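# Verify press setup on master spring and restore cell

## Task

Acting as the cell's operator, and assuming the press control may still hold whatever the previous shift left, configure the press to match the work order and confirm the setup by running it on the work order's master spring. Then return the master spring to its stand. Finish with the machine and the gauge both idle, no alarm standing, and the guard shut.

## Robot and tools

ROBOT. There are two Doosan M1013 arms, left_arm and right_arm, each with a Robotiq 140 gripper. The left gripper's fingers can fold. They grip firmly only with the outer quarter of each pad. Nearer the palm a grip may be loose, may squeeze too hard, or may slip later. A fingertip pushed against a surface folds easily unless the fingers are fully closed. The right gripper's fingers stay rigid. Calibrated bases (scene frame): left_arm (+0.070, +0.578, +0.010) m, right_arm (+0.001, -0.437, +0.010) m.

FRAMES. The scene frame's origin is at table height, midway between the nominal bases. +z is up, +x points out over the table, and left_arm sits on the +y side. end_effector_position is in metres: the point between the pads when closed. Fingertips extend about 33 mm past it, or about 9 mm when fully open. Each gripper's fingers point along its +z and close along its y. The press faces +x, with its column toward -x.

execute_actions. Takes "actions", a list run in order, plus optional "cameras" (cam_high, cam_low, cam_nest, cam_left_wrist, cam_right_wrist). An empty list just reports state and images. Each action may hold "rows" (up to 15), "steps" (1 to 450, at 1/30 s each, default 15), "until", and device commands. Every row holds 18 numbers in [-1, 1], for both arms together. Order: left dx, dy, dz, rx, ry, rz, gripper position, force_limit, speed, then the same nine for the right arm. The six pose numbers are an offset from that arm's Hand target as it stood when the action began, in the Hand target's own axes. Every row counts from that same start, not from the previous row. 1.0 equals 0.6 m or 180 degrees, and rx, ry, rz form one rotation vector. Sending 0 for all six pose numbers holds the current target. Always resend the gripper's last three numbers to leave it unchanged, because 0 is a real command.

Gripper position: +1 is open (140 mm), about -0.8 is where the pads meet, and -1 closes until blocked. force_limit and speed also run -1 to +1 and start at +1. A faster close grips harder. object_status: 2 means holding after closing, 3 means the pads met or reached the target, 0 means moving. For rows, build speed up gradually: 0.01 more per row is about 0.18 m/s.

"until" ends an action early when the stated machine or gauge fields match, e.g. {"machine": {"state": "idle"}} or [">", 5] comparisons. {"all": {"status": "ended"}} and {"any": ...} are also accepted. "until" never watches the arms.

move. "target" is one 18-number row, or a list of up to 15 rows, using the same layout and offset meaning, always counted from the Hand target at the move's start. "speed" is in m/s, 0.002 to 2, default 0.25. "blend" is in m. "stop_force" is in N, 10 to 80, and ends an arm's path on contact. Use it only with slow moves, and leave it out when backing off a contact. "zero" and "blocking" are also accepted. Paths are straight lines and avoid nothing. Avoid passing close to an arm's own base. The result adds a "move:" line (done, off_target, held, fault...). While a move runs, use wait (seconds 0 to 10) or stop. zoom_image takes camera and region [x0,y0,x1,y1] (max 504x504). show_instructions shows the work-order image. finished_scene takes scene (1 or 2).

MACHINE (servo press). Commands under "machine", as one object or a list of up to 8:
- guard: shut/open
- clamp: clamp/open
- page: setup/readings/curve
- register + value + write: true, all three together to enter a value
- keys: cycle_start, feed_hold, reset, home, touch, tare
Heights are mm above the nest plane; forces are in N.

On the setup page, compare program, ram_zero, seat_force, force_max, the join/end windows, cell_gain, cell_zero, program_revision, program_top and the stored program slots against the work order. Program 9001 compresses the master spring by 5 mm. A cycle needs the guard shut, a piece clamped in the nest, and no alarm. After it runs, read join_f, peak_f, end_z and ok (1 = pass) on the readings page.

The result line machine.<page> shows the current page. Fields to watch: state, guard_state, clamp_state, entry (refusal reasons), alarm. reset clears an alarm, and home raises the ram. A gripper holding anything over the nest, or a blocked guard, is a cabinet fault. The ram hitting something is a crash.

GAUGE. {"gauge": {"measure": true}} reads one flat round piece on its plate. It takes about 12 s, and the readings count goes up when done. Keep arms and other parts clear while it reads. no_1 to no_5 are in mm.

RESULTS. Each result shows end_effector_position and quaternion, velocities, Hand target, Tool commands, object_status, joint and external torques, flange force, and any MOTOR HOT or fault lines. The clip limits each step to 70 mm and 16 degrees from the measured pose.

AVOID. Dropping or flinging parts, and anything leaving the table. Pressing past firm contact: 144 N on an arm, or the joint load limits, brings a 10 s fault stop. Grippers or arms colliding or squeezing each other. Twisting or levering on the gripper. Long stretched holds that heat the motors.

Each tool is called by a JSON object that holds its "op" and its "data".

Reference images:

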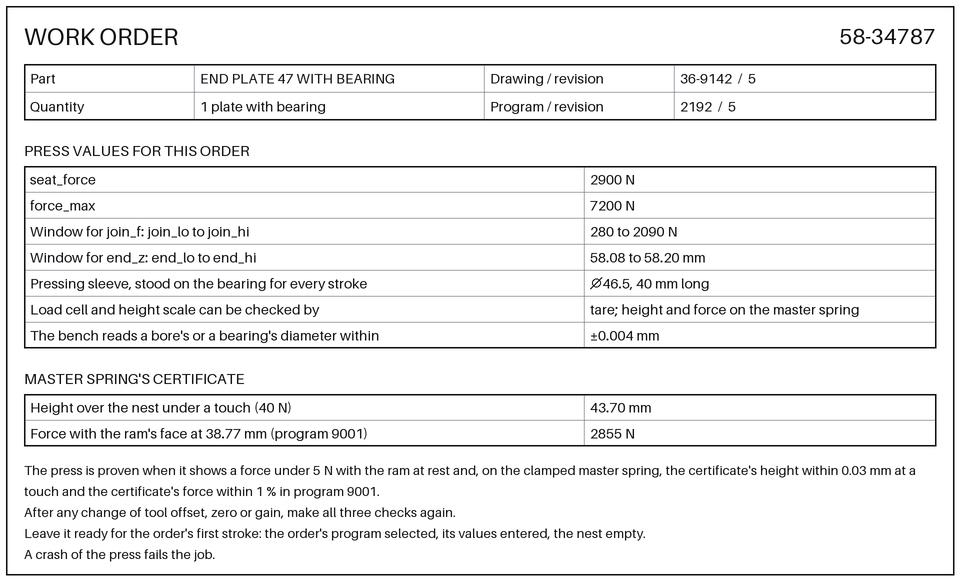

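## Session

{"op": "execute_actions", "data": {"actions": [{"machine":{"page":"setup","guard":"open"},"steps":75}]}}

Scene clock: 2.70 s.
left_arm: end_effector_position=(+0.5129, +0.7054, +0.1357) position_measured=3 object_status=3 end_effector_quat_wxyz=(-0.036, +0.910, -0.393, +0.123) | right_arm: end_effector_position=(+0.3320, -0.6678, +0.3301) position_measured=3 object_status=3 end_effector_quat_wxyz=(+0.033, +0.987, +0.153, -0.036)
Joint positions: left_arm=[0.285 -0.12 2.302 -0.15 0.728 2.763] | right_arm=[-0.626 -0.234 1.994 -0.099 1.389 0.668]
Joint torques (N m): left_arm=[2.3 -25.27 -34.41 3.48 -0.62 -0.27] | right_arm=[0.15 -18.68 -40.81 4.01 0.19 -0.45]
External joint torques (N m): left_arm=[-2.46 2.95 -1.1 -0.16 -0.03 0.26] | right_arm=[-0.15 1.93 -0.06 -0.04 -0.22 0.45]
Flange force (N): left_arm=[6.8 -3.3 4.7] | right_arm=[3.0 2.2 0.9]
Hand target: left_arm +0.5129, +0.7054, +0.1357; -0.036, +0.910, -0.393, +0.123 | right_arm +0.3320, -0.6678, +0.3301; +0.033, +0.987, +0.153, -0.036
Tool commands: left_gripper/position=+1.0 left_gripper/force_limit=+1.0 left_gripper/speed=+1.0 right_gripper/position=+1.0 right_gripper/force_limit=+1.0 right_gripper/speed=+1.0
machine.setup: program=+4839 ram_zero=+163.024 seat_force=+2900 force_max=+6300 join_lo=+0 join_hi=+12000 end_lo=+56.500 end_hi=+65.500 cell_gain=+1.052 cell_zero=-99 program_revision=+2 program_top=+59.500 stored1_number=+2192 stored1_revision=+5 stored2_number=+4839 stored2_revision=+2 stored3_number=+3239 stored3_revision=+6 stored4_number=+6660 stored4_revision=+3 stored5_number=+9001 stored5_revision=+1
machine: state=idle guard_state=open clamp_state=closed_empty guard_answer=taken clamp_answer=taken page=setup entry=no_entry entries=0 alarm=no_alarm queue=done queue_left=0
gauge: message=nothing_yet readings=0 no_1=0.000 no_2=0.000 no_3=0.000 no_4=0.000 no_5=0.000
cam_left_wrist: T_world_to_cam=[[-0.709532, -0.685874, -0.16168, 0.8792], [-0.704499, 0.695537, 0.141101, -0.148347], [0.0156769, 0.214019, -0.976704, 0.115976], [0, 0, 0, 1]] pos_world=[0.517492, 0.681381, 0.276355]
cam_right_wrist: T_world_to_cam=[[0.329217, -0.942803, 0.0523308, -0.747469], [-0.869423, -0.281038, 0.406352, -0.0282967], [-0.368403, -0.179275, -0.912217, 0.444506], [0, 0, 0, 1]] pos_world=[0.385235, -0.63298, 0.4561]

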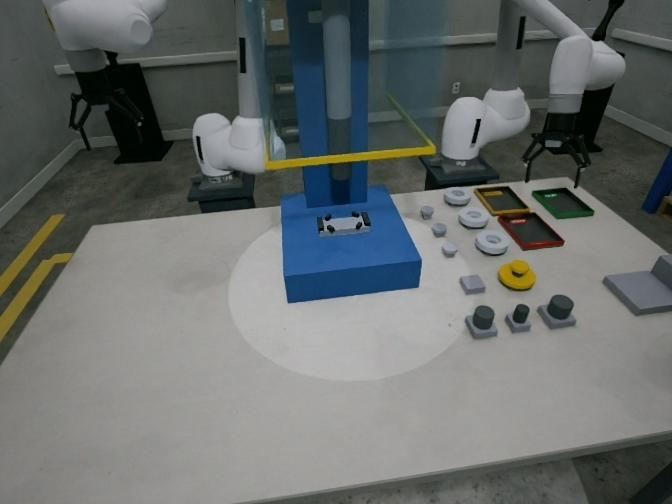

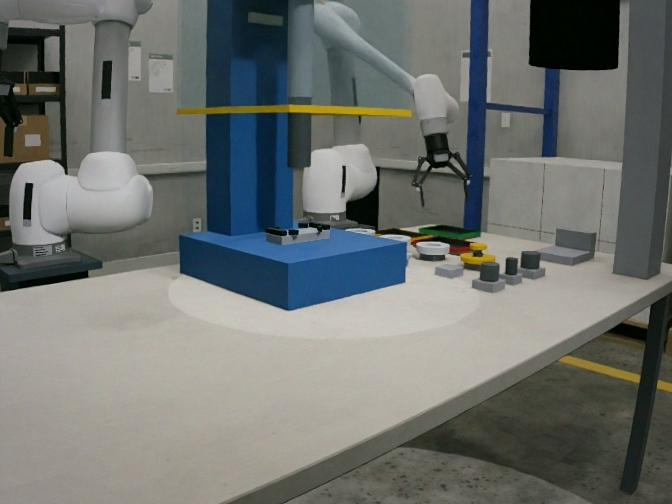

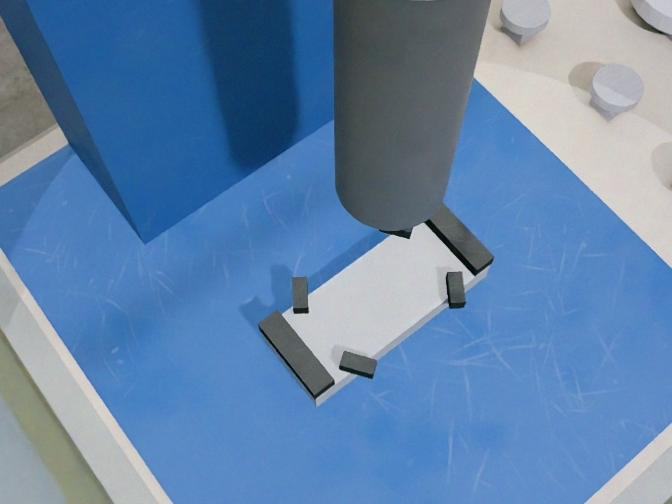

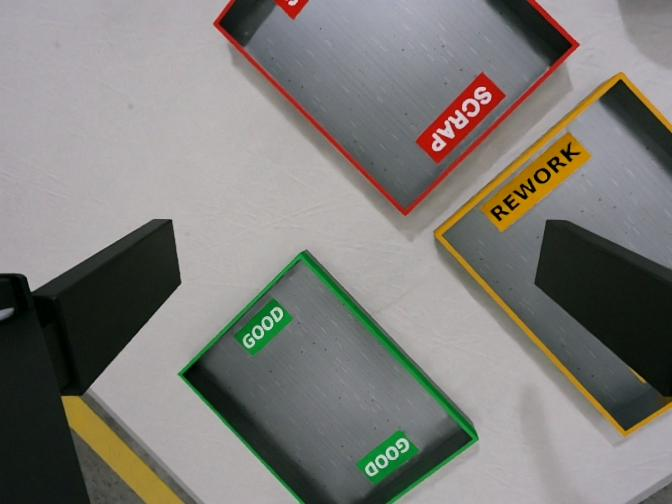

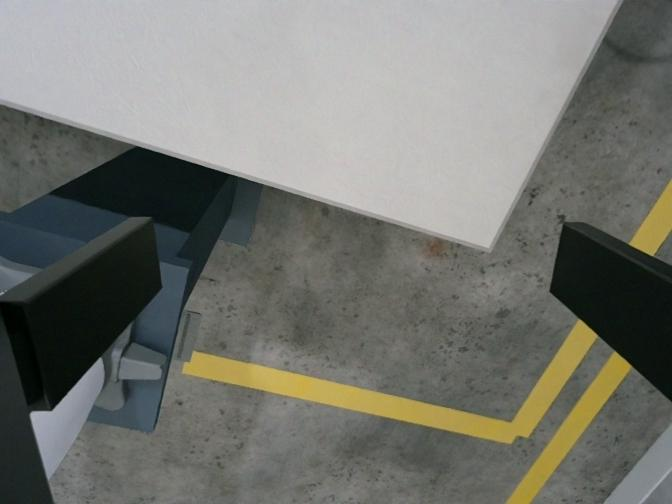

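{"op": "zoom_image", "data": {"camera": "cam_high", "region": [400, 170, 650, 350]}}

{"op": "zoom_image", "data": {"camera": "cam_low", "region": [400, 210, 600, 310]}}

{"op": "execute_actions", "data": {"actions": [{"machine":[{"clamp":"open"},{"register":"program","value":9001,"write":true},{"tare":true,"page":"setup"}],"steps":150,"until":{"all":{"status":"ended"}}},{"machine":{"page":"readings"},"steps":10}], "cameras": ["cam_nest"]}}

Scaled by 2.016.

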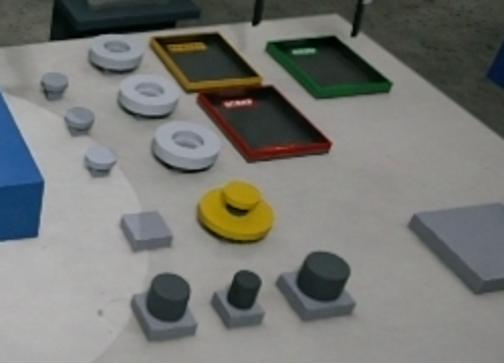

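Scaled by 2.520.

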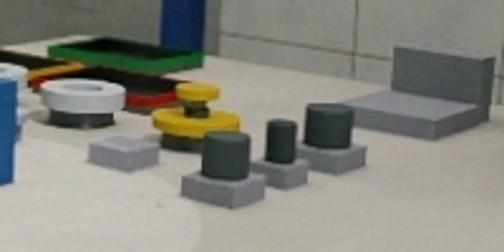

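Scene clock: 5.93 s.
left_arm: end_effector_position=(+0.5129, +0.7054, +0.1357) position_measured=3 object_status=3 end_effector_quat_wxyz=(-0.036, +0.910, -0.393, +0.123) | right_arm: end_effector_position=(+0.3320, -0.6678, +0.3301) position_measured=3 object_status=3 end_effector_quat_wxyz=(+0.033, +0.987, +0.153, -0.036)
Joint positions: left_arm=[0.285 -0.12 2.302 -0.15 0.728 2.763] | right_arm=[-0.626 -0.234 1.994 -0.099 1.389 0.668]
Joint torques (N m): left_arm=[2.48 -25.11 -34.41 3.48 -0.64 -0.18] | right_arm=[0.35 -18.66 -40.68 3.99 0.14 -0.46]
External joint torques (N m): left_arm=[-2.66 2.78 -1.2 -0.16 -0.02 0.18] | right_arm=[-0.31 1.85 -0.1 -0.02 -0.16 0.47]
External joint torques at the end of the 1st action: left_arm=[-2.35 2.87 -1.29 -0.16 0.04 0.2] | right_arm=[-0.48 2.08 -0.02 0 -0.21 0.45]
Flange force (N): left_arm=[7.4 -2.8 4.4] | right_arm=[2.6 2.3 0.8]
Flange force at the end of the 1st action (N): left_arm=[6.8 -3.5 4.2] | right_arm=[2.5 2.8 1.1]
Hand target: left_arm +0.5129, +0.7054, +0.1357; -0.036, +0.910, -0.393, +0.123 | right_arm +0.3320, -0.6678, +0.3301; +0.033, +0.987, +0.153, -0.036
Tool commands: left_gripper/position=+1.0 left_gripper/force_limit=+1.0 left_gripper/speed=+1.0 right_gripper/position=+1.0 right_gripper/force_limit=+1.0 right_gripper/speed=+1.0
machine.readings: force=+0 touch_z=+0.000 join_f=+0 peak_f=+0 end_z=+0.000 ok=+0 pos_z=+156.976 cycles=+0
machine: state=idle guard_state=open clamp_state=open guard_answer=taken clamp_answer=taken page=readings entry=taken entries=2 alarm=no_alarm queue=done queue_left=0
gauge: message=nothing_yet readings=0 no_1=0.000 no_2=0.000 no_3=0.000 no_4=0.000 no_5=0.000

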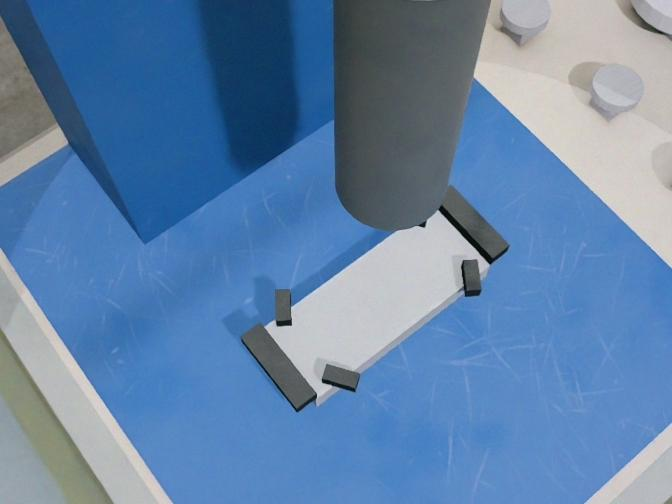

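{"op": "move", "data": {"target": [0.480,-0.248,-0.0575,-0.180,0.2488,0.183,1,-1,-1,0,0,0,0,0,0,1,1,1], "speed": 0.3, "cameras": ["cam_left_wrist","cam_high"]}}

Scene clock: 11.00 s.
left_arm: end_effector_position=(+0.7996, +0.6001, +0.2496) position_measured=3 object_status=3 end_effector_quat_wxyz=(+0.326, +0.627, -0.627, +0.326) | right_arm: end_effector_position=(+0.3320, -0.6678, +0.3301) position_measured=3 object_status=3 end_effector_quat_wxyz=(+0.033, +0.987, +0.153, -0.036)
Joint positions: left_arm=[0.348 0.496 1.573 -0.883 1.535 3.736] | right_arm=[-0.626 -0.234 1.994 -0.099 1.389 0.668]
Joint torques (N m): left_arm=[2.08 -88.93 -34.24 0.66 1.25 -0.21] | right_arm=[0.02 -18.45 -40.86 3.99 0.18 -0.43]
External joint torques (N m): left_arm=[-1.99 3.63 -1.2 -0.09 0.02 0.21] | right_arm=[0.01 1.74 0.11 -0.02 -0.2 0.43]
Flange force (N): left_arm=[-2.1 -8.0 0.7] | right_arm=[2.9 1.5 1.1]
Hand target: left_arm +0.7997, +0.6002, +0.2495; +0.326, +0.627, -0.627, +0.326 | right_arm +0.3320, -0.6678, +0.3301; +0.033, +0.987, +0.153, -0.036
Off the commanded pose: left_arm 0.000 m, 0 deg | right_arm 0.000 m, 0 deg.
machine.readings: force=+0 touch_z=+0.000 join_f=+0 peak_f=+0 end_z=+0.000 ok=+0 pos_z=+156.976 cycles=+0
machine: state=idle guard_state=open clamp_state=open guard_answer=taken clamp_answer=taken page=readings entry=taken entries=2 alarm=no_alarm queue=done queue_left=0
gauge: message=nothing_yet readings=0 no_1=0.000 no_2=0.000 no_3=0.000 no_4=0.000 no_5=0.000
move: done
cam_left_wrist: T_world_to_cam=[[-0.999996, 0.00188868, -0.00229262, 0.808516], [0.00286642, 0.815994, -0.578053, -0.347578], [0.000779007, -0.578057, -0.815996, 0.692389], [0, 0, 0, 1]] pos_world=[0.808969, 0.682334, 0.365922]
Images, in order (width x height): cam_high 672x504, cam_left_wrist 672x504.

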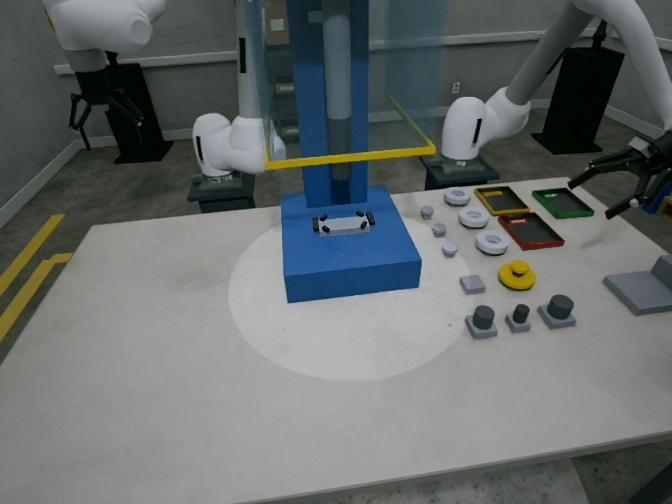

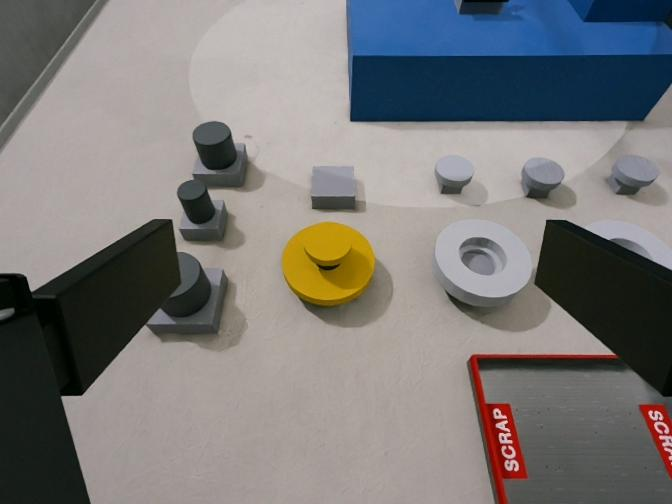

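{"op": "zoom_image", "data": {"camera": "cam_left_wrist", "region": [260, 200, 400, 340]}}

{"op": "zoom_image", "data": {"camera": "cam_high", "region": [480, 240, 560, 300]}}

{"op": "execute_actions", "data": {"actions": [{"steps":1}], "cameras": ["cam_low"]}}

{"op": "zoom_image", "data": {"camera": "cam_low", "region": [440, 225, 520, 285]}}

{"op": "zoom_image", "data": {"camera": "cam_low", "region": [170, 60, 420, 310]}}

Scaled by 3.600.

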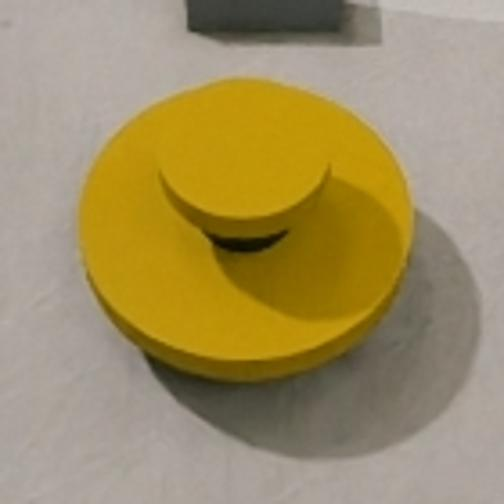

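Scaled by 6.300.

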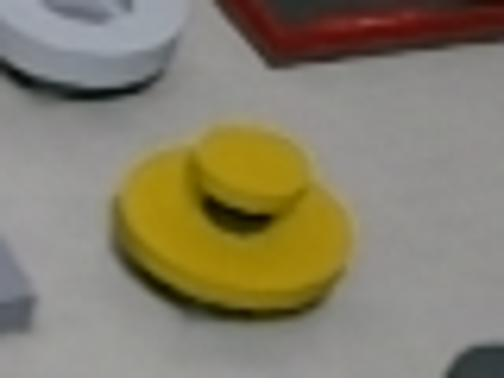

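Scene clock: 11.83 s.
left_arm: end_effector_position=(+0.7997, +0.6002, +0.2495) position_measured=3 object_status=3 end_effector_quat_wxyz=(+0.326, +0.627, -0.627, +0.326) | right_arm: end_effector_position=(+0.3320, -0.6678, +0.3301) position_measured=3 object_status=3 end_effector_quat_wxyz=(+0.033, +0.987, +0.153, -0.036)
Joint positions: left_arm=[0.348 0.496 1.573 -0.883 1.535 3.736] | right_arm=[-0.626 -0.234 1.994 -0.099 1.389 0.668]
Joint torques (N m): left_arm=[2.3 -89.33 -34.45 0.75 1.22 -0.19] | right_arm=[0.1 -18.73 -40.82 4 0.15 -0.47]
External joint torques (N m): left_arm=[-2.12 3.96 -0.92 -0.17 0.04 0.19] | right_arm=[-0.27 2.3 0.1 -0.06 -0.17 0.47]
Flange force (N): left_arm=[-2.3 -7.9 1.1] | right_arm=[3.1 2.6 1.2]
Hand target: left_arm +0.7997, +0.6002, +0.2495; +0.326, +0.627, -0.627, +0.326 | right_arm +0.3320, -0.6678, +0.3301; +0.033, +0.987, +0.153, -0.036
Tool commands: left_gripper/position=+1.0 left_gripper/force_limit=-1.0 left_gripper/speed=-1.0 right_gripper/position=+1.0 right_gripper/force_limit=+1.0 right_gripper/speed=+1.0
Off the commanded pose: left_arm 0.000 m, 0 deg | right_arm 0.000 m, 0 deg.
machine.readings: force=+0 touch_z=+0.000 join_f=+0 peak_f=+0 end_z=+0.000 ok=+0 pos_z=+156.976 cycles=+0
machine: state=idle guard_state=open clamp_state=open guard_answer=taken clamp_answer=taken page=readings entry=taken entries=2 alarm=no_alarm queue=done queue_left=0
gauge: message=nothing_yet readings=0 no_1=0.000 no_2=0.000 no_3=0.000 no_4=0.000 no_5=0.000

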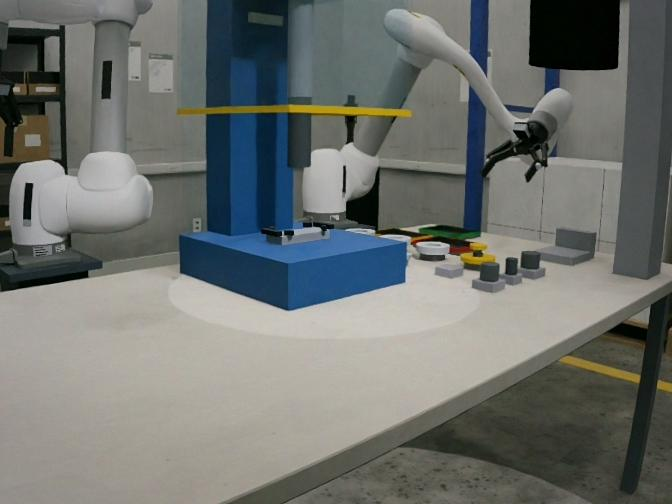

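Scaled by 6.300.

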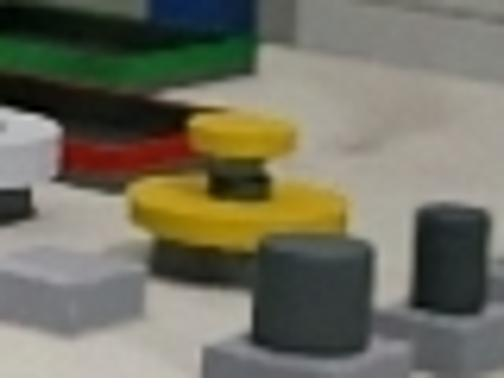

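Scaled by 2.016.

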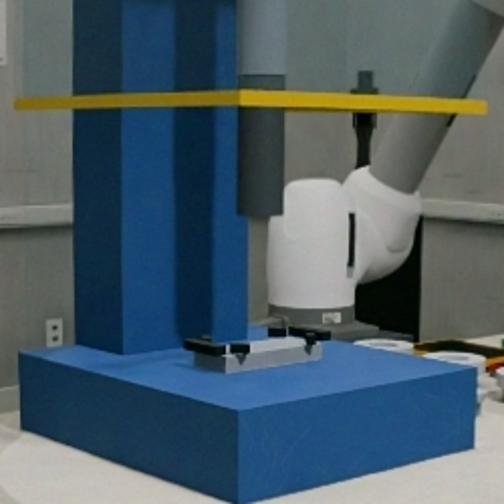

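{"op": "move", "data": {"target": [[-0.1218,-0.0288,0.19,0,0,0,0.25,-1,-1,0,0,0,0,0,0,1,1,1],[-0.1218,-0.0288,0.285,0,0,0,0.25,-1,-1,0,0,0,0,0,0,1,1,1]], "speed": 0.15, "cameras": ["cam_left_wrist","cam_high","cam_low"]}}

{"op": "zoom_image", "data": {"camera": "cam_low", "region": [420, 190, 540, 290]}}

Scene clock: 14.87 s.
left_arm: end_effector_position=(+0.8170, +0.5022, +0.0915) position_measured=98 object_status=0 end_effector_quat_wxyz=(+0.326, +0.627, -0.627, +0.326) | right_arm: end_effector_position=(+0.3320, -0.6678, +0.3301) position_measured=3 object_status=3 end_effector_quat_wxyz=(+0.033, +0.987, +0.153, -0.036)
Joint positions: left_arm=[0.221 0.627 1.697 -0.98 1.3 3.879] | right_arm=[-0.626 -0.234 1.994 -0.099 1.389 0.668]
Joint torques (N m): left_arm=[2.43 -93.97 -27.57 0.31 1.54 -0.21] | right_arm=[0.19 -18.8 -40.83 3.96 0.2 -0.44]
External joint torques (N m): left_arm=[-2.31 3.62 -1.05 -0.17 0 0.21] | right_arm=[0.06 1.27 -0.09 0.03 -0.22 0.44]
Flange force (N): left_arm=[-2.5 -6.8 3.3] | right_arm=[2.6 1.1 0.6]
Hand target: left_arm +0.8170, +0.5022, +0.0915; +0.326, +0.627, -0.627, +0.326 | right_arm +0.3320, -0.6678, +0.3301; +0.033, +0.987, +0.153, -0.036
Off the commanded pose: left_arm 0.000 m, 0 deg | right_arm 0.000 m, 0 deg.
machine.readings: force=+0 touch_z=+0.000 join_f=+0 peak_f=+0 end_z=+0.000 ok=+0 pos_z=+156.976 cycles=+0
machine: state=idle guard_state=open clamp_state=open guard_answer=taken clamp_answer=taken page=readings entry=taken entries=2 alarm=no_alarm queue=done queue_left=0
gauge: message=nothing_yet readings=0 no_1=0.000 no_2=0.000 no_3=0.000 no_4=0.000 no_5=0.000
move: done
cam_left_wrist: T_world_to_cam=[[-0.999996, 0.00180669, -0.00223537, 0.825774], [0.00276642, 0.815995, -0.578053, -0.359107], [0.000779686, -0.578056, -0.815996, 0.506692], [0, 0, 0, 1]] pos_world=[0.826369, 0.584434, 0.207722]
Images, in order (width x height): cam_high 672x504, cam_low 672x504, cam_left_wrist 672x504.

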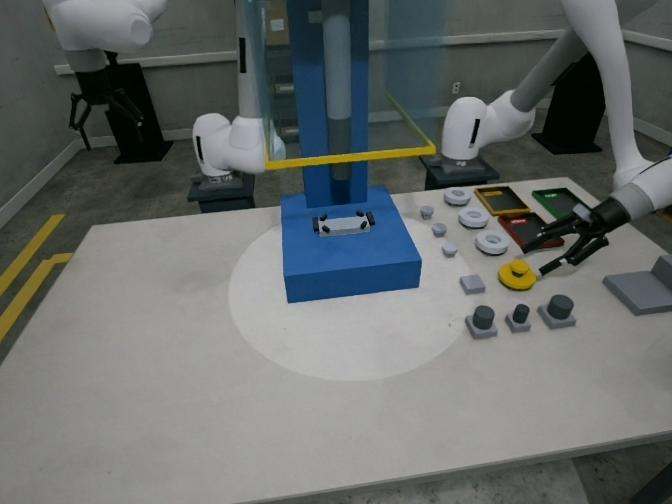

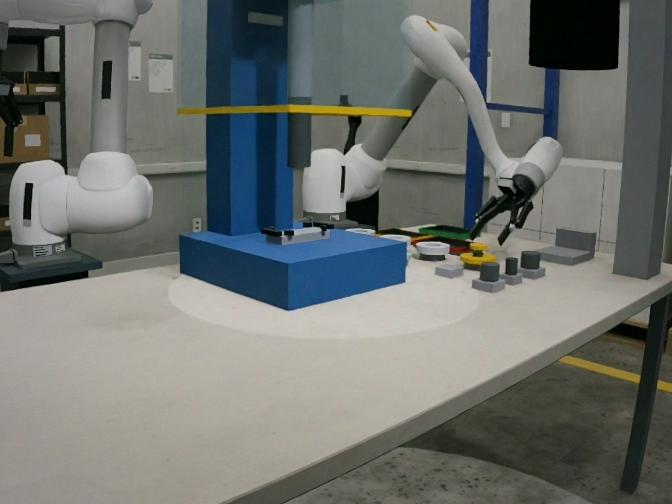

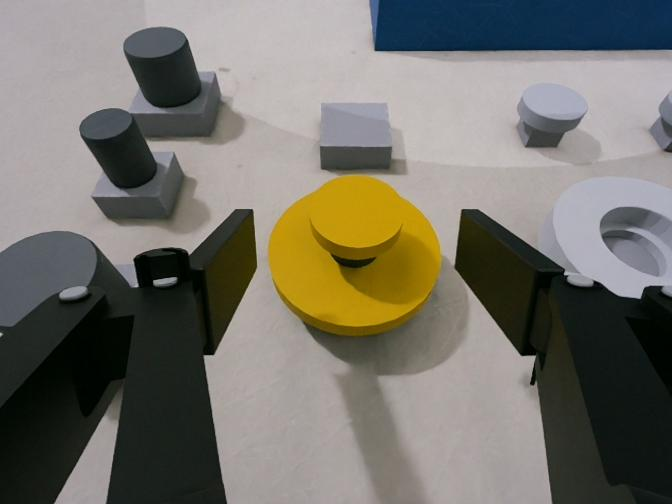

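Scaled by 4.200.

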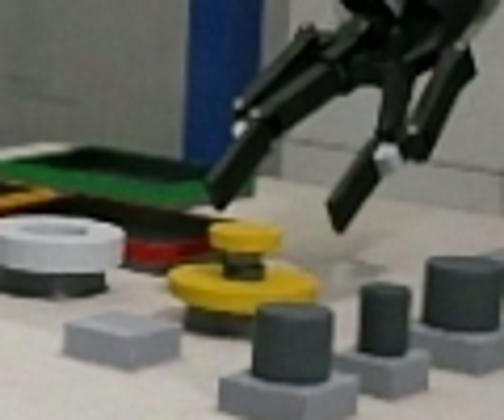

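{"op": "move", "data": {"target": [0,0,0.057,0,0,0,0.25,-1,-1,0,0,0,0,0,0,1,1,1], "speed": 0.06, "cameras": ["cam_left_wrist","cam_low"]}}

{"op": "zoom_image", "data": {"camera": "cam_low", "region": [420, 190, 540, 290]}}

Scene clock: 15.93 s.
left_arm: end_effector_position=(+0.8170, +0.4742, +0.0718) position_measured=98 object_status=3 end_effector_quat_wxyz=(+0.326, +0.627, -0.627, +0.326) | right_arm: end_effector_position=(+0.3320, -0.6678, +0.3301) position_measured=3 object_status=3 end_effector_quat_wxyz=(+0.033, +0.987, +0.153, -0.036)
Joint positions: left_arm=[0.185 0.642 1.718 -1.01 1.259 3.896] | right_arm=[-0.626 -0.234 1.994 -0.099 1.389 0.668]
Joint torques (N m): left_arm=[2.28 -93.77 -26.46 0.21 1.65 -0.24] | right_arm=[0.36 -18.99 -40.85 3.97 0.16 -0.43]
External joint torques (N m): left_arm=[-2.3 3.43 -0.89 -0.17 -0.07 0.24] | right_arm=[-0.21 1.71 -0.05 0.02 -0.17 0.43]
Flange force (N): left_arm=[-2.4 -6.0 3.8] | right_arm=[2.6 2.0 0.8]
Hand target: left_arm +0.8170, +0.4742, +0.0718; +0.326, +0.627, -0.627, +0.326 | right_arm +0.3320, -0.6678, +0.3301; +0.033, +0.987, +0.153, -0.036
Off the commanded pose: left_arm 0.000 m, 0 deg | right_arm 0.000 m, 0 deg.
machine.readings: force=+0 touch_z=+0.000 join_f=+0 peak_f=+0 end_z=+0.000 ok=+0 pos_z=+156.976 cycles=+0
machine: state=idle guard_state=open clamp_state=open guard_answer=taken clamp_answer=taken page=readings entry=taken entries=2 alarm=no_alarm queue=done queue_left=0
gauge: message=nothing_yet readings=0 no_1=0.000 no_2=0.000 no_3=0.000 no_4=0.000 no_5=0.000
move: done
cam_left_wrist: T_world_to_cam=[[-0.999996, 0.00188868, -0.00229262, 0.825746], [0.00286642, 0.815994, -0.578053, -0.347672], [0.000779007, -0.578057, -0.815996, 0.474514], [0, 0, 0, 1]] pos_world=[0.826369, 0.556434, 0.188122]
Images, in order (width x height): cam_low 672x504, cam_left_wrist 672x504.

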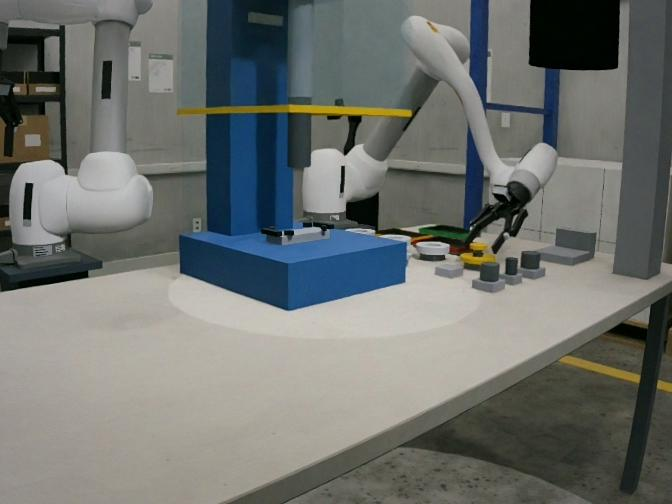

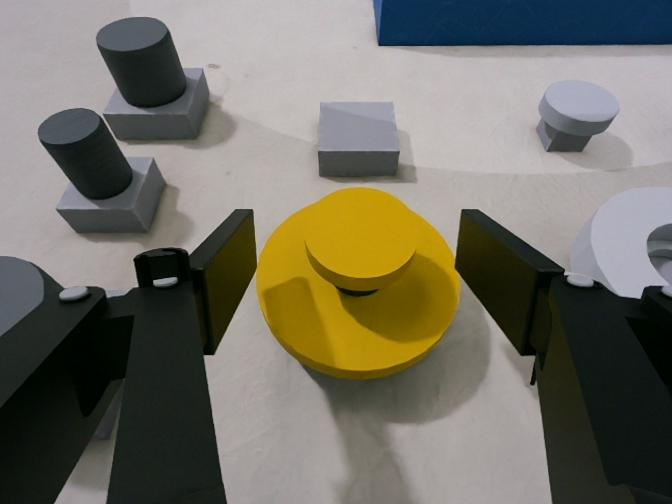

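Scaled by 4.200.

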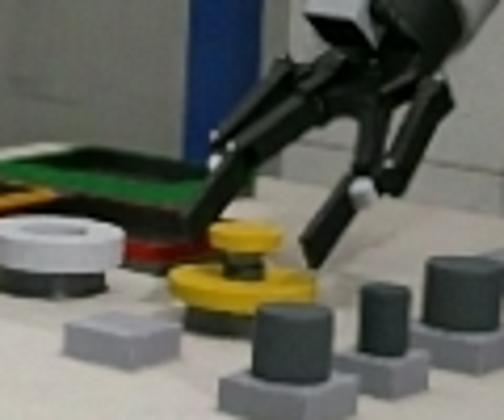

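{"op": "move", "data": {"target": [0.0055,0,-0.0038,0,0,0,0.25,-1,-1,0,0,0,0,0,0,1,1,1], "speed": 0.05, "cameras": []}}

{"op": "execute_actions", "data": {"actions": [{"rows":[[0,0,0,0,0,0,-1,0,-1,0,0,0,0,0,0,1,1,1]],"steps":100}], "cameras": ["cam_left_wrist","cam_low"]}}

{"op": "zoom_image", "data": {"camera": "cam_low", "region": [420, 190, 540, 290]}}

Scene clock: 17.10 s.
left_arm: end_effector_position=(+0.8170, +0.4741, +0.0758) position_measured=98 object_status=3 end_effector_quat_wxyz=(+0.326, +0.627, -0.627, +0.326) | right_arm: end_effector_position=(+0.3320, -0.6678, +0.3301) position_measured=3 object_status=3 end_effector_quat_wxyz=(+0.033, +0.987, +0.153, -0.036)
Joint positions: left_arm=[0.185 0.637 1.717 -1.008 1.263 3.891] | right_arm=[-0.626 -0.234 1.994 -0.099 1.389 0.668]
Joint torques (N m): left_arm=[2.15 -93.83 -26.68 0.25 1.57 -0.22] | right_arm=[0.21 -18.81 -40.95 3.94 0.18 -0.43]
External joint torques (N m): left_arm=[-1.85 3.7 -0.81 -0.18 0 0.22] | right_arm=[-0.17 2.28 0.27 0.02 -0.2 0.44]
Flange force (N): left_arm=[-2.9 -6.1 3.4] | right_arm=[3.1 2.3 1.5]
Hand target: left_arm +0.8170, +0.4741, +0.0759; +0.326, +0.627, -0.627, +0.326 | right_arm +0.3320, -0.6678, +0.3301; +0.033, +0.987, +0.153, -0.036
Off the commanded pose: left_arm 0.000 m, 0 deg | right_arm 0.000 m, 0 deg.
machine.readings: force=+0 touch_z=+0.000 join_f=+0 peak_f=+0 end_z=+0.000 ok=+0 pos_z=+156.976 cycles=+0
machine: state=idle guard_state=open clamp_state=open guard_answer=taken clamp_answer=taken page=readings entry=taken entries=2 alarm=no_alarm queue=done queue_left=0
gauge: message=nothing_yet readings=0 no_1=0.000 no_2=0.000 no_3=0.000 no_4=0.000 no_5=0.000
move: done

Scene clock: 20.63 s.
left_arm: end_effector_position=(+0.8170, +0.4741, +0.0759) position_measured=162 object_status=2 end_effector_quat_wxyz=(+0.326, +0.627, -0.627, +0.326) | right_arm: end_effector_position=(+0.3320, -0.6678, +0.3301) position_measured=3 object_status=3 end_effector_quat_wxyz=(+0.033, +0.987, +0.153, -0.036)
Joint positions: left_arm=[0.185 0.637 1.717 -1.008 1.263 3.891] | right_arm=[-0.626 -0.234 1.994 -0.099 1.389 0.668]
Joint torques (N m): left_arm=[-1.56 -87.44 -24.12 0.82 0.23 -0.14] | right_arm=[0.24 -18.63 -40.7 4.05 0.16 -0.47]
External joint torques (N m): left_arm=[1.49 -2.68 -3.42 -0.78 1.36 0.14] | right_arm=[-0.14 1.54 -0.16 -0.07 -0.18 0.47]
Flange force (N): left_arm=[1.8 -4.4 -5.6] | right_arm=[2.7 1.7 0.6]
Hand target: left_arm +0.8170, +0.4741, +0.0759; +0.326, +0.627, -0.627, +0.326 | right_arm +0.3320, -0.6678, +0.3301; +0.033, +0.987, +0.153, -0.036
Off the commanded pose: left_arm 0.000 m, 0 deg | right_arm 0.000 m, 0 deg.
machine.readings: force=+0 touch_z=+0.000 join_f=+0 peak_f=+0 end_z=+0.000 ok=+0 pos_z=+156.976 cycles=+0
machine: state=idle guard_state=open clamp_state=open guard_answer=taken clamp_answer=taken page=readings entry=taken entries=2 alarm=no_alarm queue=done queue_left=0
gauge: message=nothing_yet readings=0 no_1=0.000 no_2=0.000 no_3=0.000 no_4=0.000 no_5=0.000
cam_left_wrist: T_world_to_cam=[[-0.999996, 0.00188868, -0.00229262, 0.825756], [0.00286642, 0.815994, -0.578053, -0.34522], [0.000779007, -0.578057, -0.815996, 0.477801], [0, 0, 0, 1]] pos_world=[0.826369, 0.556334, 0.192222]
Images, in order (width x height): cam_low 672x504, cam_left_wrist 672x504.

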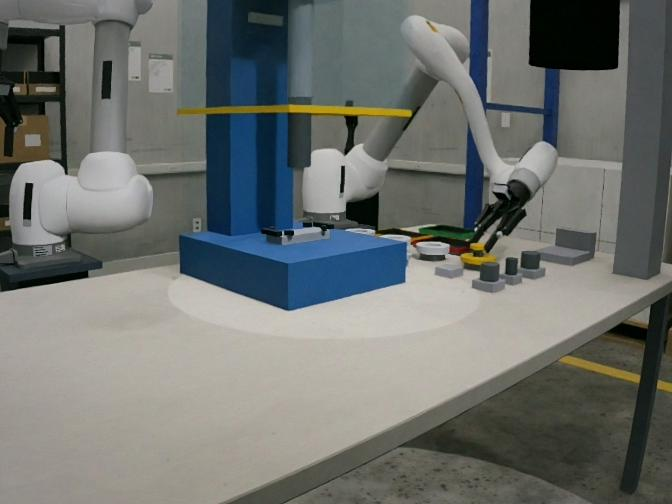

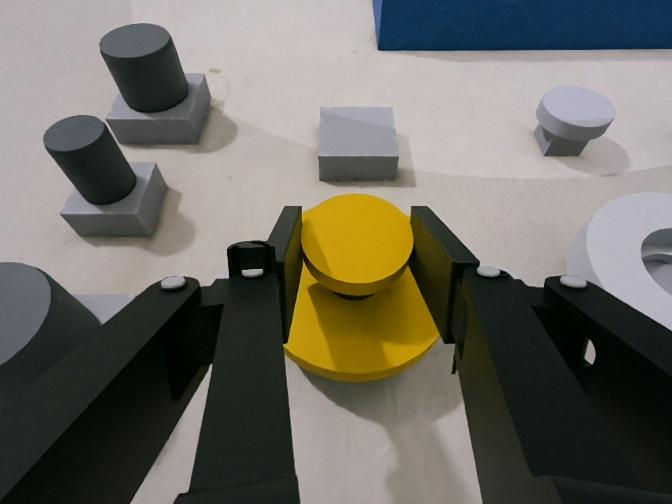

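Scaled by 4.200.

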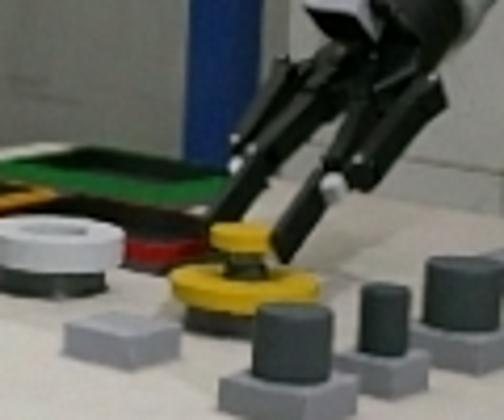

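{"op": "move", "data": {"target": [[0.02,0,-0.014,0,0,0,-1,0,-1,0,0,0,0,0,0,1,1,1],[0.205,0,-0.1435,0,0,0,-1,0,-1,0,0,0,0,0,0,1,1,1]], "speed": [0.03,0.1], "cameras": ["cam_left_wrist","cam_low","cam_high"]}}

{"op": "zoom_image", "data": {"camera": "cam_low", "region": [420, 150, 540, 290]}}

Scene clock: 23.07 s.
left_arm: end_effector_position=(+0.8170, +0.4740, +0.2260) position_measured=162 object_status=2 end_effector_quat_wxyz=(+0.326, +0.627, -0.627, +0.326) | right_arm: end_effector_position=(+0.3320, -0.6678, +0.3301) position_measured=3 object_status=3 end_effector_quat_wxyz=(+0.033, +0.987, +0.153, -0.036)
Joint positions: left_arm=[0.185 0.486 1.639 -0.96 1.39 3.694] | right_arm=[-0.626 -0.234 1.994 -0.099 1.389 0.668]
Joint torques (N m): left_arm=[2.17 -92.62 -36.29 -1.5 2.35 -0.26] | right_arm=[0.29 -18.49 -40.8 3.98 0.18 -0.46]
External joint torques (N m): left_arm=[-2.19 9.29 1.98 1.7 -1.14 0.26] | right_arm=[-0.36 1.86 -0.01 -0.01 -0.2 0.46]
Flange force (N): left_arm=[-7.9 -8.2 6.7] | right_arm=[2.5 2.3 1.0]
Hand target: left_arm +0.8170, +0.4740, +0.2260; +0.326, +0.627, -0.627, +0.326 | right_arm +0.3320, -0.6678, +0.3301; +0.033, +0.987, +0.153, -0.036
Off the commanded pose: left_arm 0.000 m, 0 deg | right_arm 0.000 m, 0 deg.
machine.readings: force=+0 touch_z=+0.000 join_f=+0 peak_f=+0 end_z=+0.000 ok=+0 pos_z=+156.976 cycles=+0
machine: state=idle guard_state=open clamp_state=open guard_answer=taken clamp_answer=taken page=readings entry=taken entries=2 alarm=no_alarm queue=done queue_left=0
gauge: message=nothing_yet readings=0 no_1=0.000 no_2=0.000 no_3=0.000 no_4=0.000 no_5=0.000
move: done
cam_left_wrist: T_world_to_cam=[[-0.999996, 0.00188868, -0.00229262, 0.8261], [0.00286642, 0.815994, -0.578053, -0.258373], [0.000779007, -0.578057, -0.815996, 0.600225], [0, 0, 0, 1]] pos_world=[0.826369, 0.556234, 0.342322]
Images, in order (width x height): cam_high 672x504, cam_low 672x504, cam_left_wrist 672x504.

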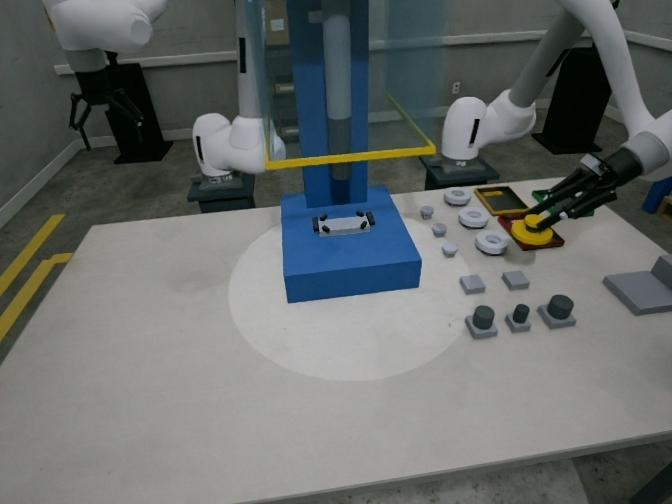

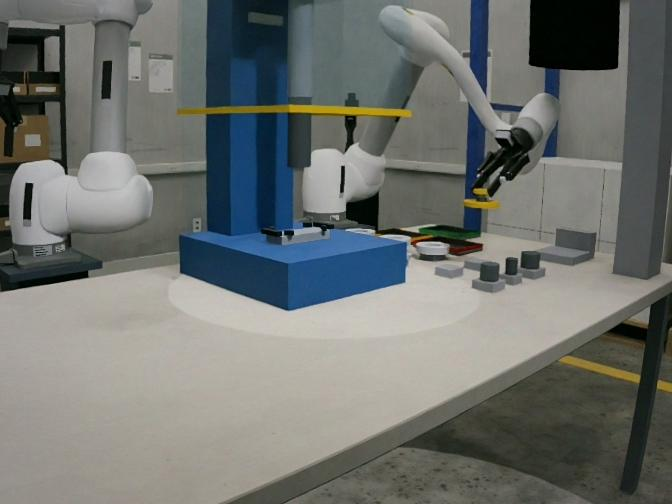

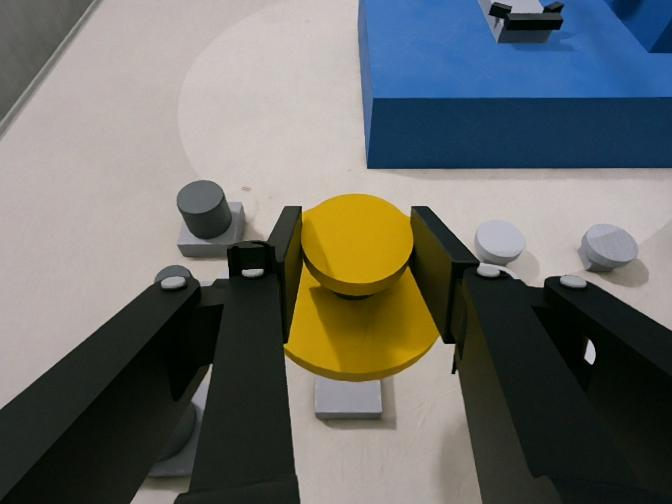

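Scaled by 3.600.

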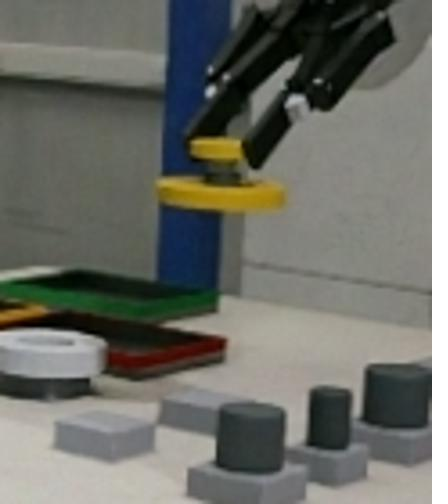

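{"op": "move", "data": {"target": [0.4666,0.0967,0.6075,-0.341,0,0.239,-1,0,-1,0,0,0,0,0,0,1,1,1], "speed": 0.2}}

{"op": "zoom_image", "data": {"camera": "cam_low", "region": [200, 80, 450, 300]}}

Scene clock: 28.17 s.
left_arm: end_effector_position=(+0.7591, +0.0148, +0.2459) position_measured=162 object_status=2 end_effector_quat_wxyz=(-0.457, -0.116, +0.880, -0.060) | right_arm: end_effector_position=(+0.3320, -0.6678, +0.3301) position_measured=3 object_status=3 end_effector_quat_wxyz=(+0.033, +0.987, +0.153, -0.036)
Joint positions: left_arm=[-0.501 0.985 0.708 -0.727 2.108 3.774] | right_arm=[-0.626 -0.234 1.994 -0.099 1.389 0.668]
Joint torques (N m): left_arm=[3.72 -138.19 -42.19 0.27 2.72 -0.21] | right_arm=[0.34 -18.75 -40.72 3.99 0.24 -0.46]
External joint torques (N m): left_arm=[-3.53 9.61 1.66 1.38 -1.34 0.21] | right_arm=[-0.21 1.83 -0.12 -0.01 -0.26 0.47]
Flange force (N): left_arm=[-9.9 -10.3 -1.0] | right_arm=[2.9 2.2 0.9]
Hand target: left_arm +0.7592, +0.0148, +0.2459; -0.458, -0.116, +0.879, -0.060 | right_arm +0.3320, -0.6678, +0.3301; +0.033, +0.987, +0.153, -0.036
Off the commanded pose: left_arm 0.000 m, 0 deg | right_arm 0.000 m, 0 deg.
machine.readings: force=+0 touch_z=+0.000 join_f=+0 peak_f=+0 end_z=+0.000 ok=+0 pos_z=+156.976 cycles=+0
machine: state=idle guard_state=open clamp_state=open guard_answer=taken clamp_answer=taken page=readings entry=taken entries=2 alarm=no_alarm queue=done queue_left=0
gauge: message=nothing_yet readings=0 no_1=0.000 no_2=0.000 no_3=0.000 no_4=0.000 no_5=0.000
move: done
cam_left_wrist: T_world_to_cam=[[-0.257727, 0.966216, -0.00178373, 0.19126], [0.788611, 0.209286, -0.57818, -0.459462], [-0.558273, -0.150419, -0.815908, 0.769121], [0, 0, 0, 1]] pos_world=[0.841009, 0.0270509, 0.362221]
cam_right_wrist: T_world_to_cam=[[0.329217, -0.942803, 0.0523308, -0.747469], [-0.869423, -0.281038, 0.406352, -0.0282967], [-0.368403, -0.179275, -0.912217, 0.444506], [0, 0, 0, 1]] pos_world=[0.385235, -0.63298, 0.4561]

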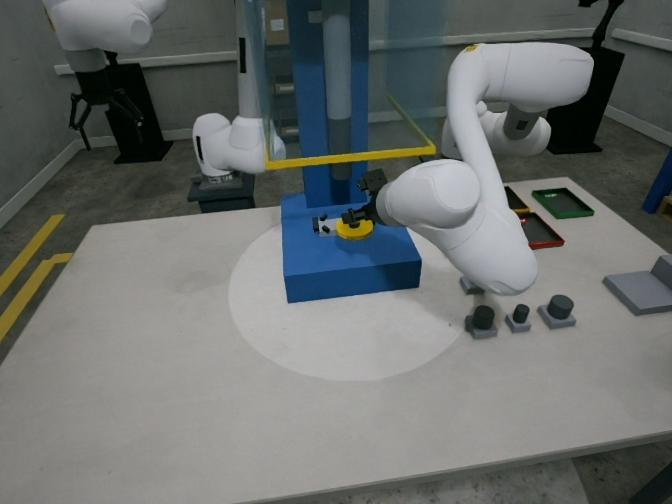

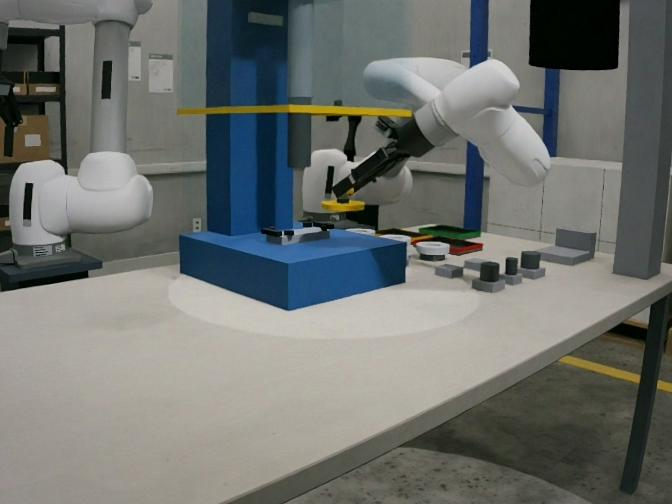

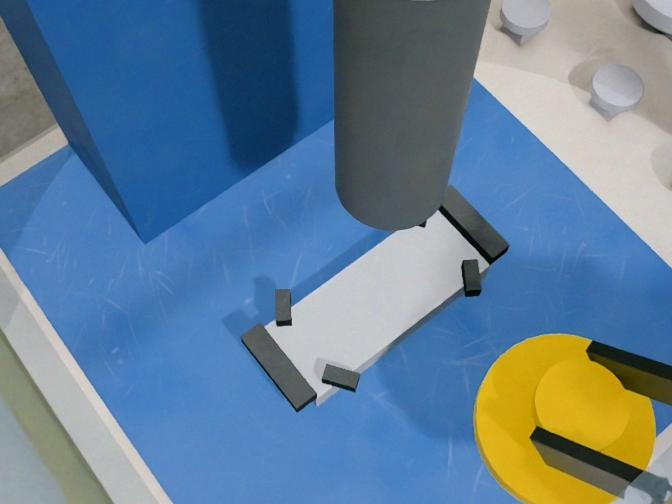

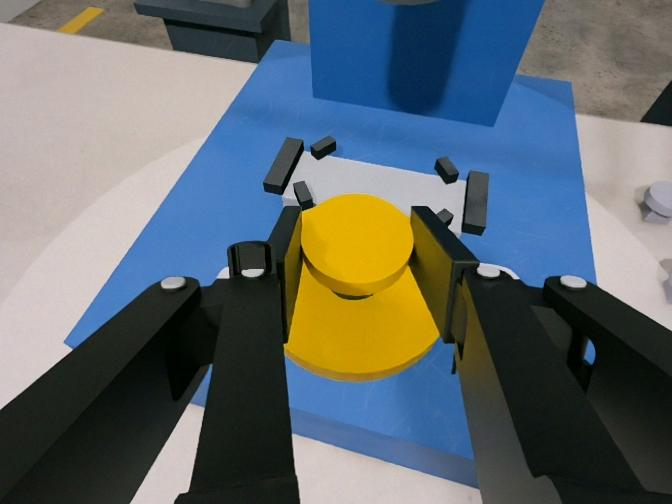

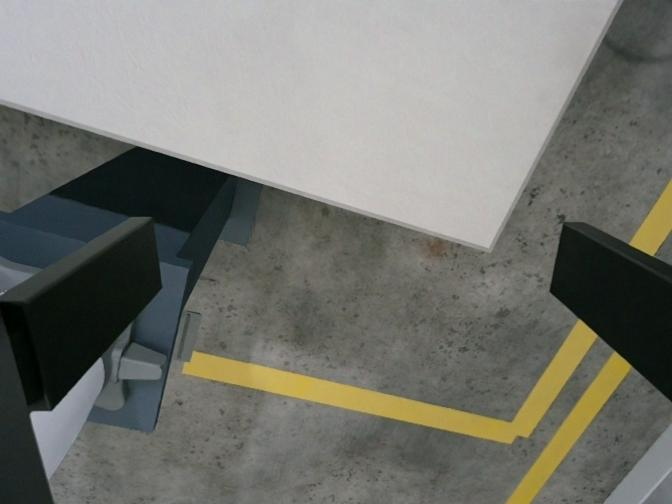

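Scaled by 2.016.

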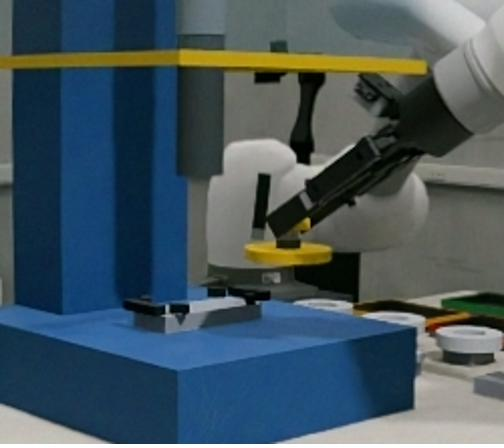

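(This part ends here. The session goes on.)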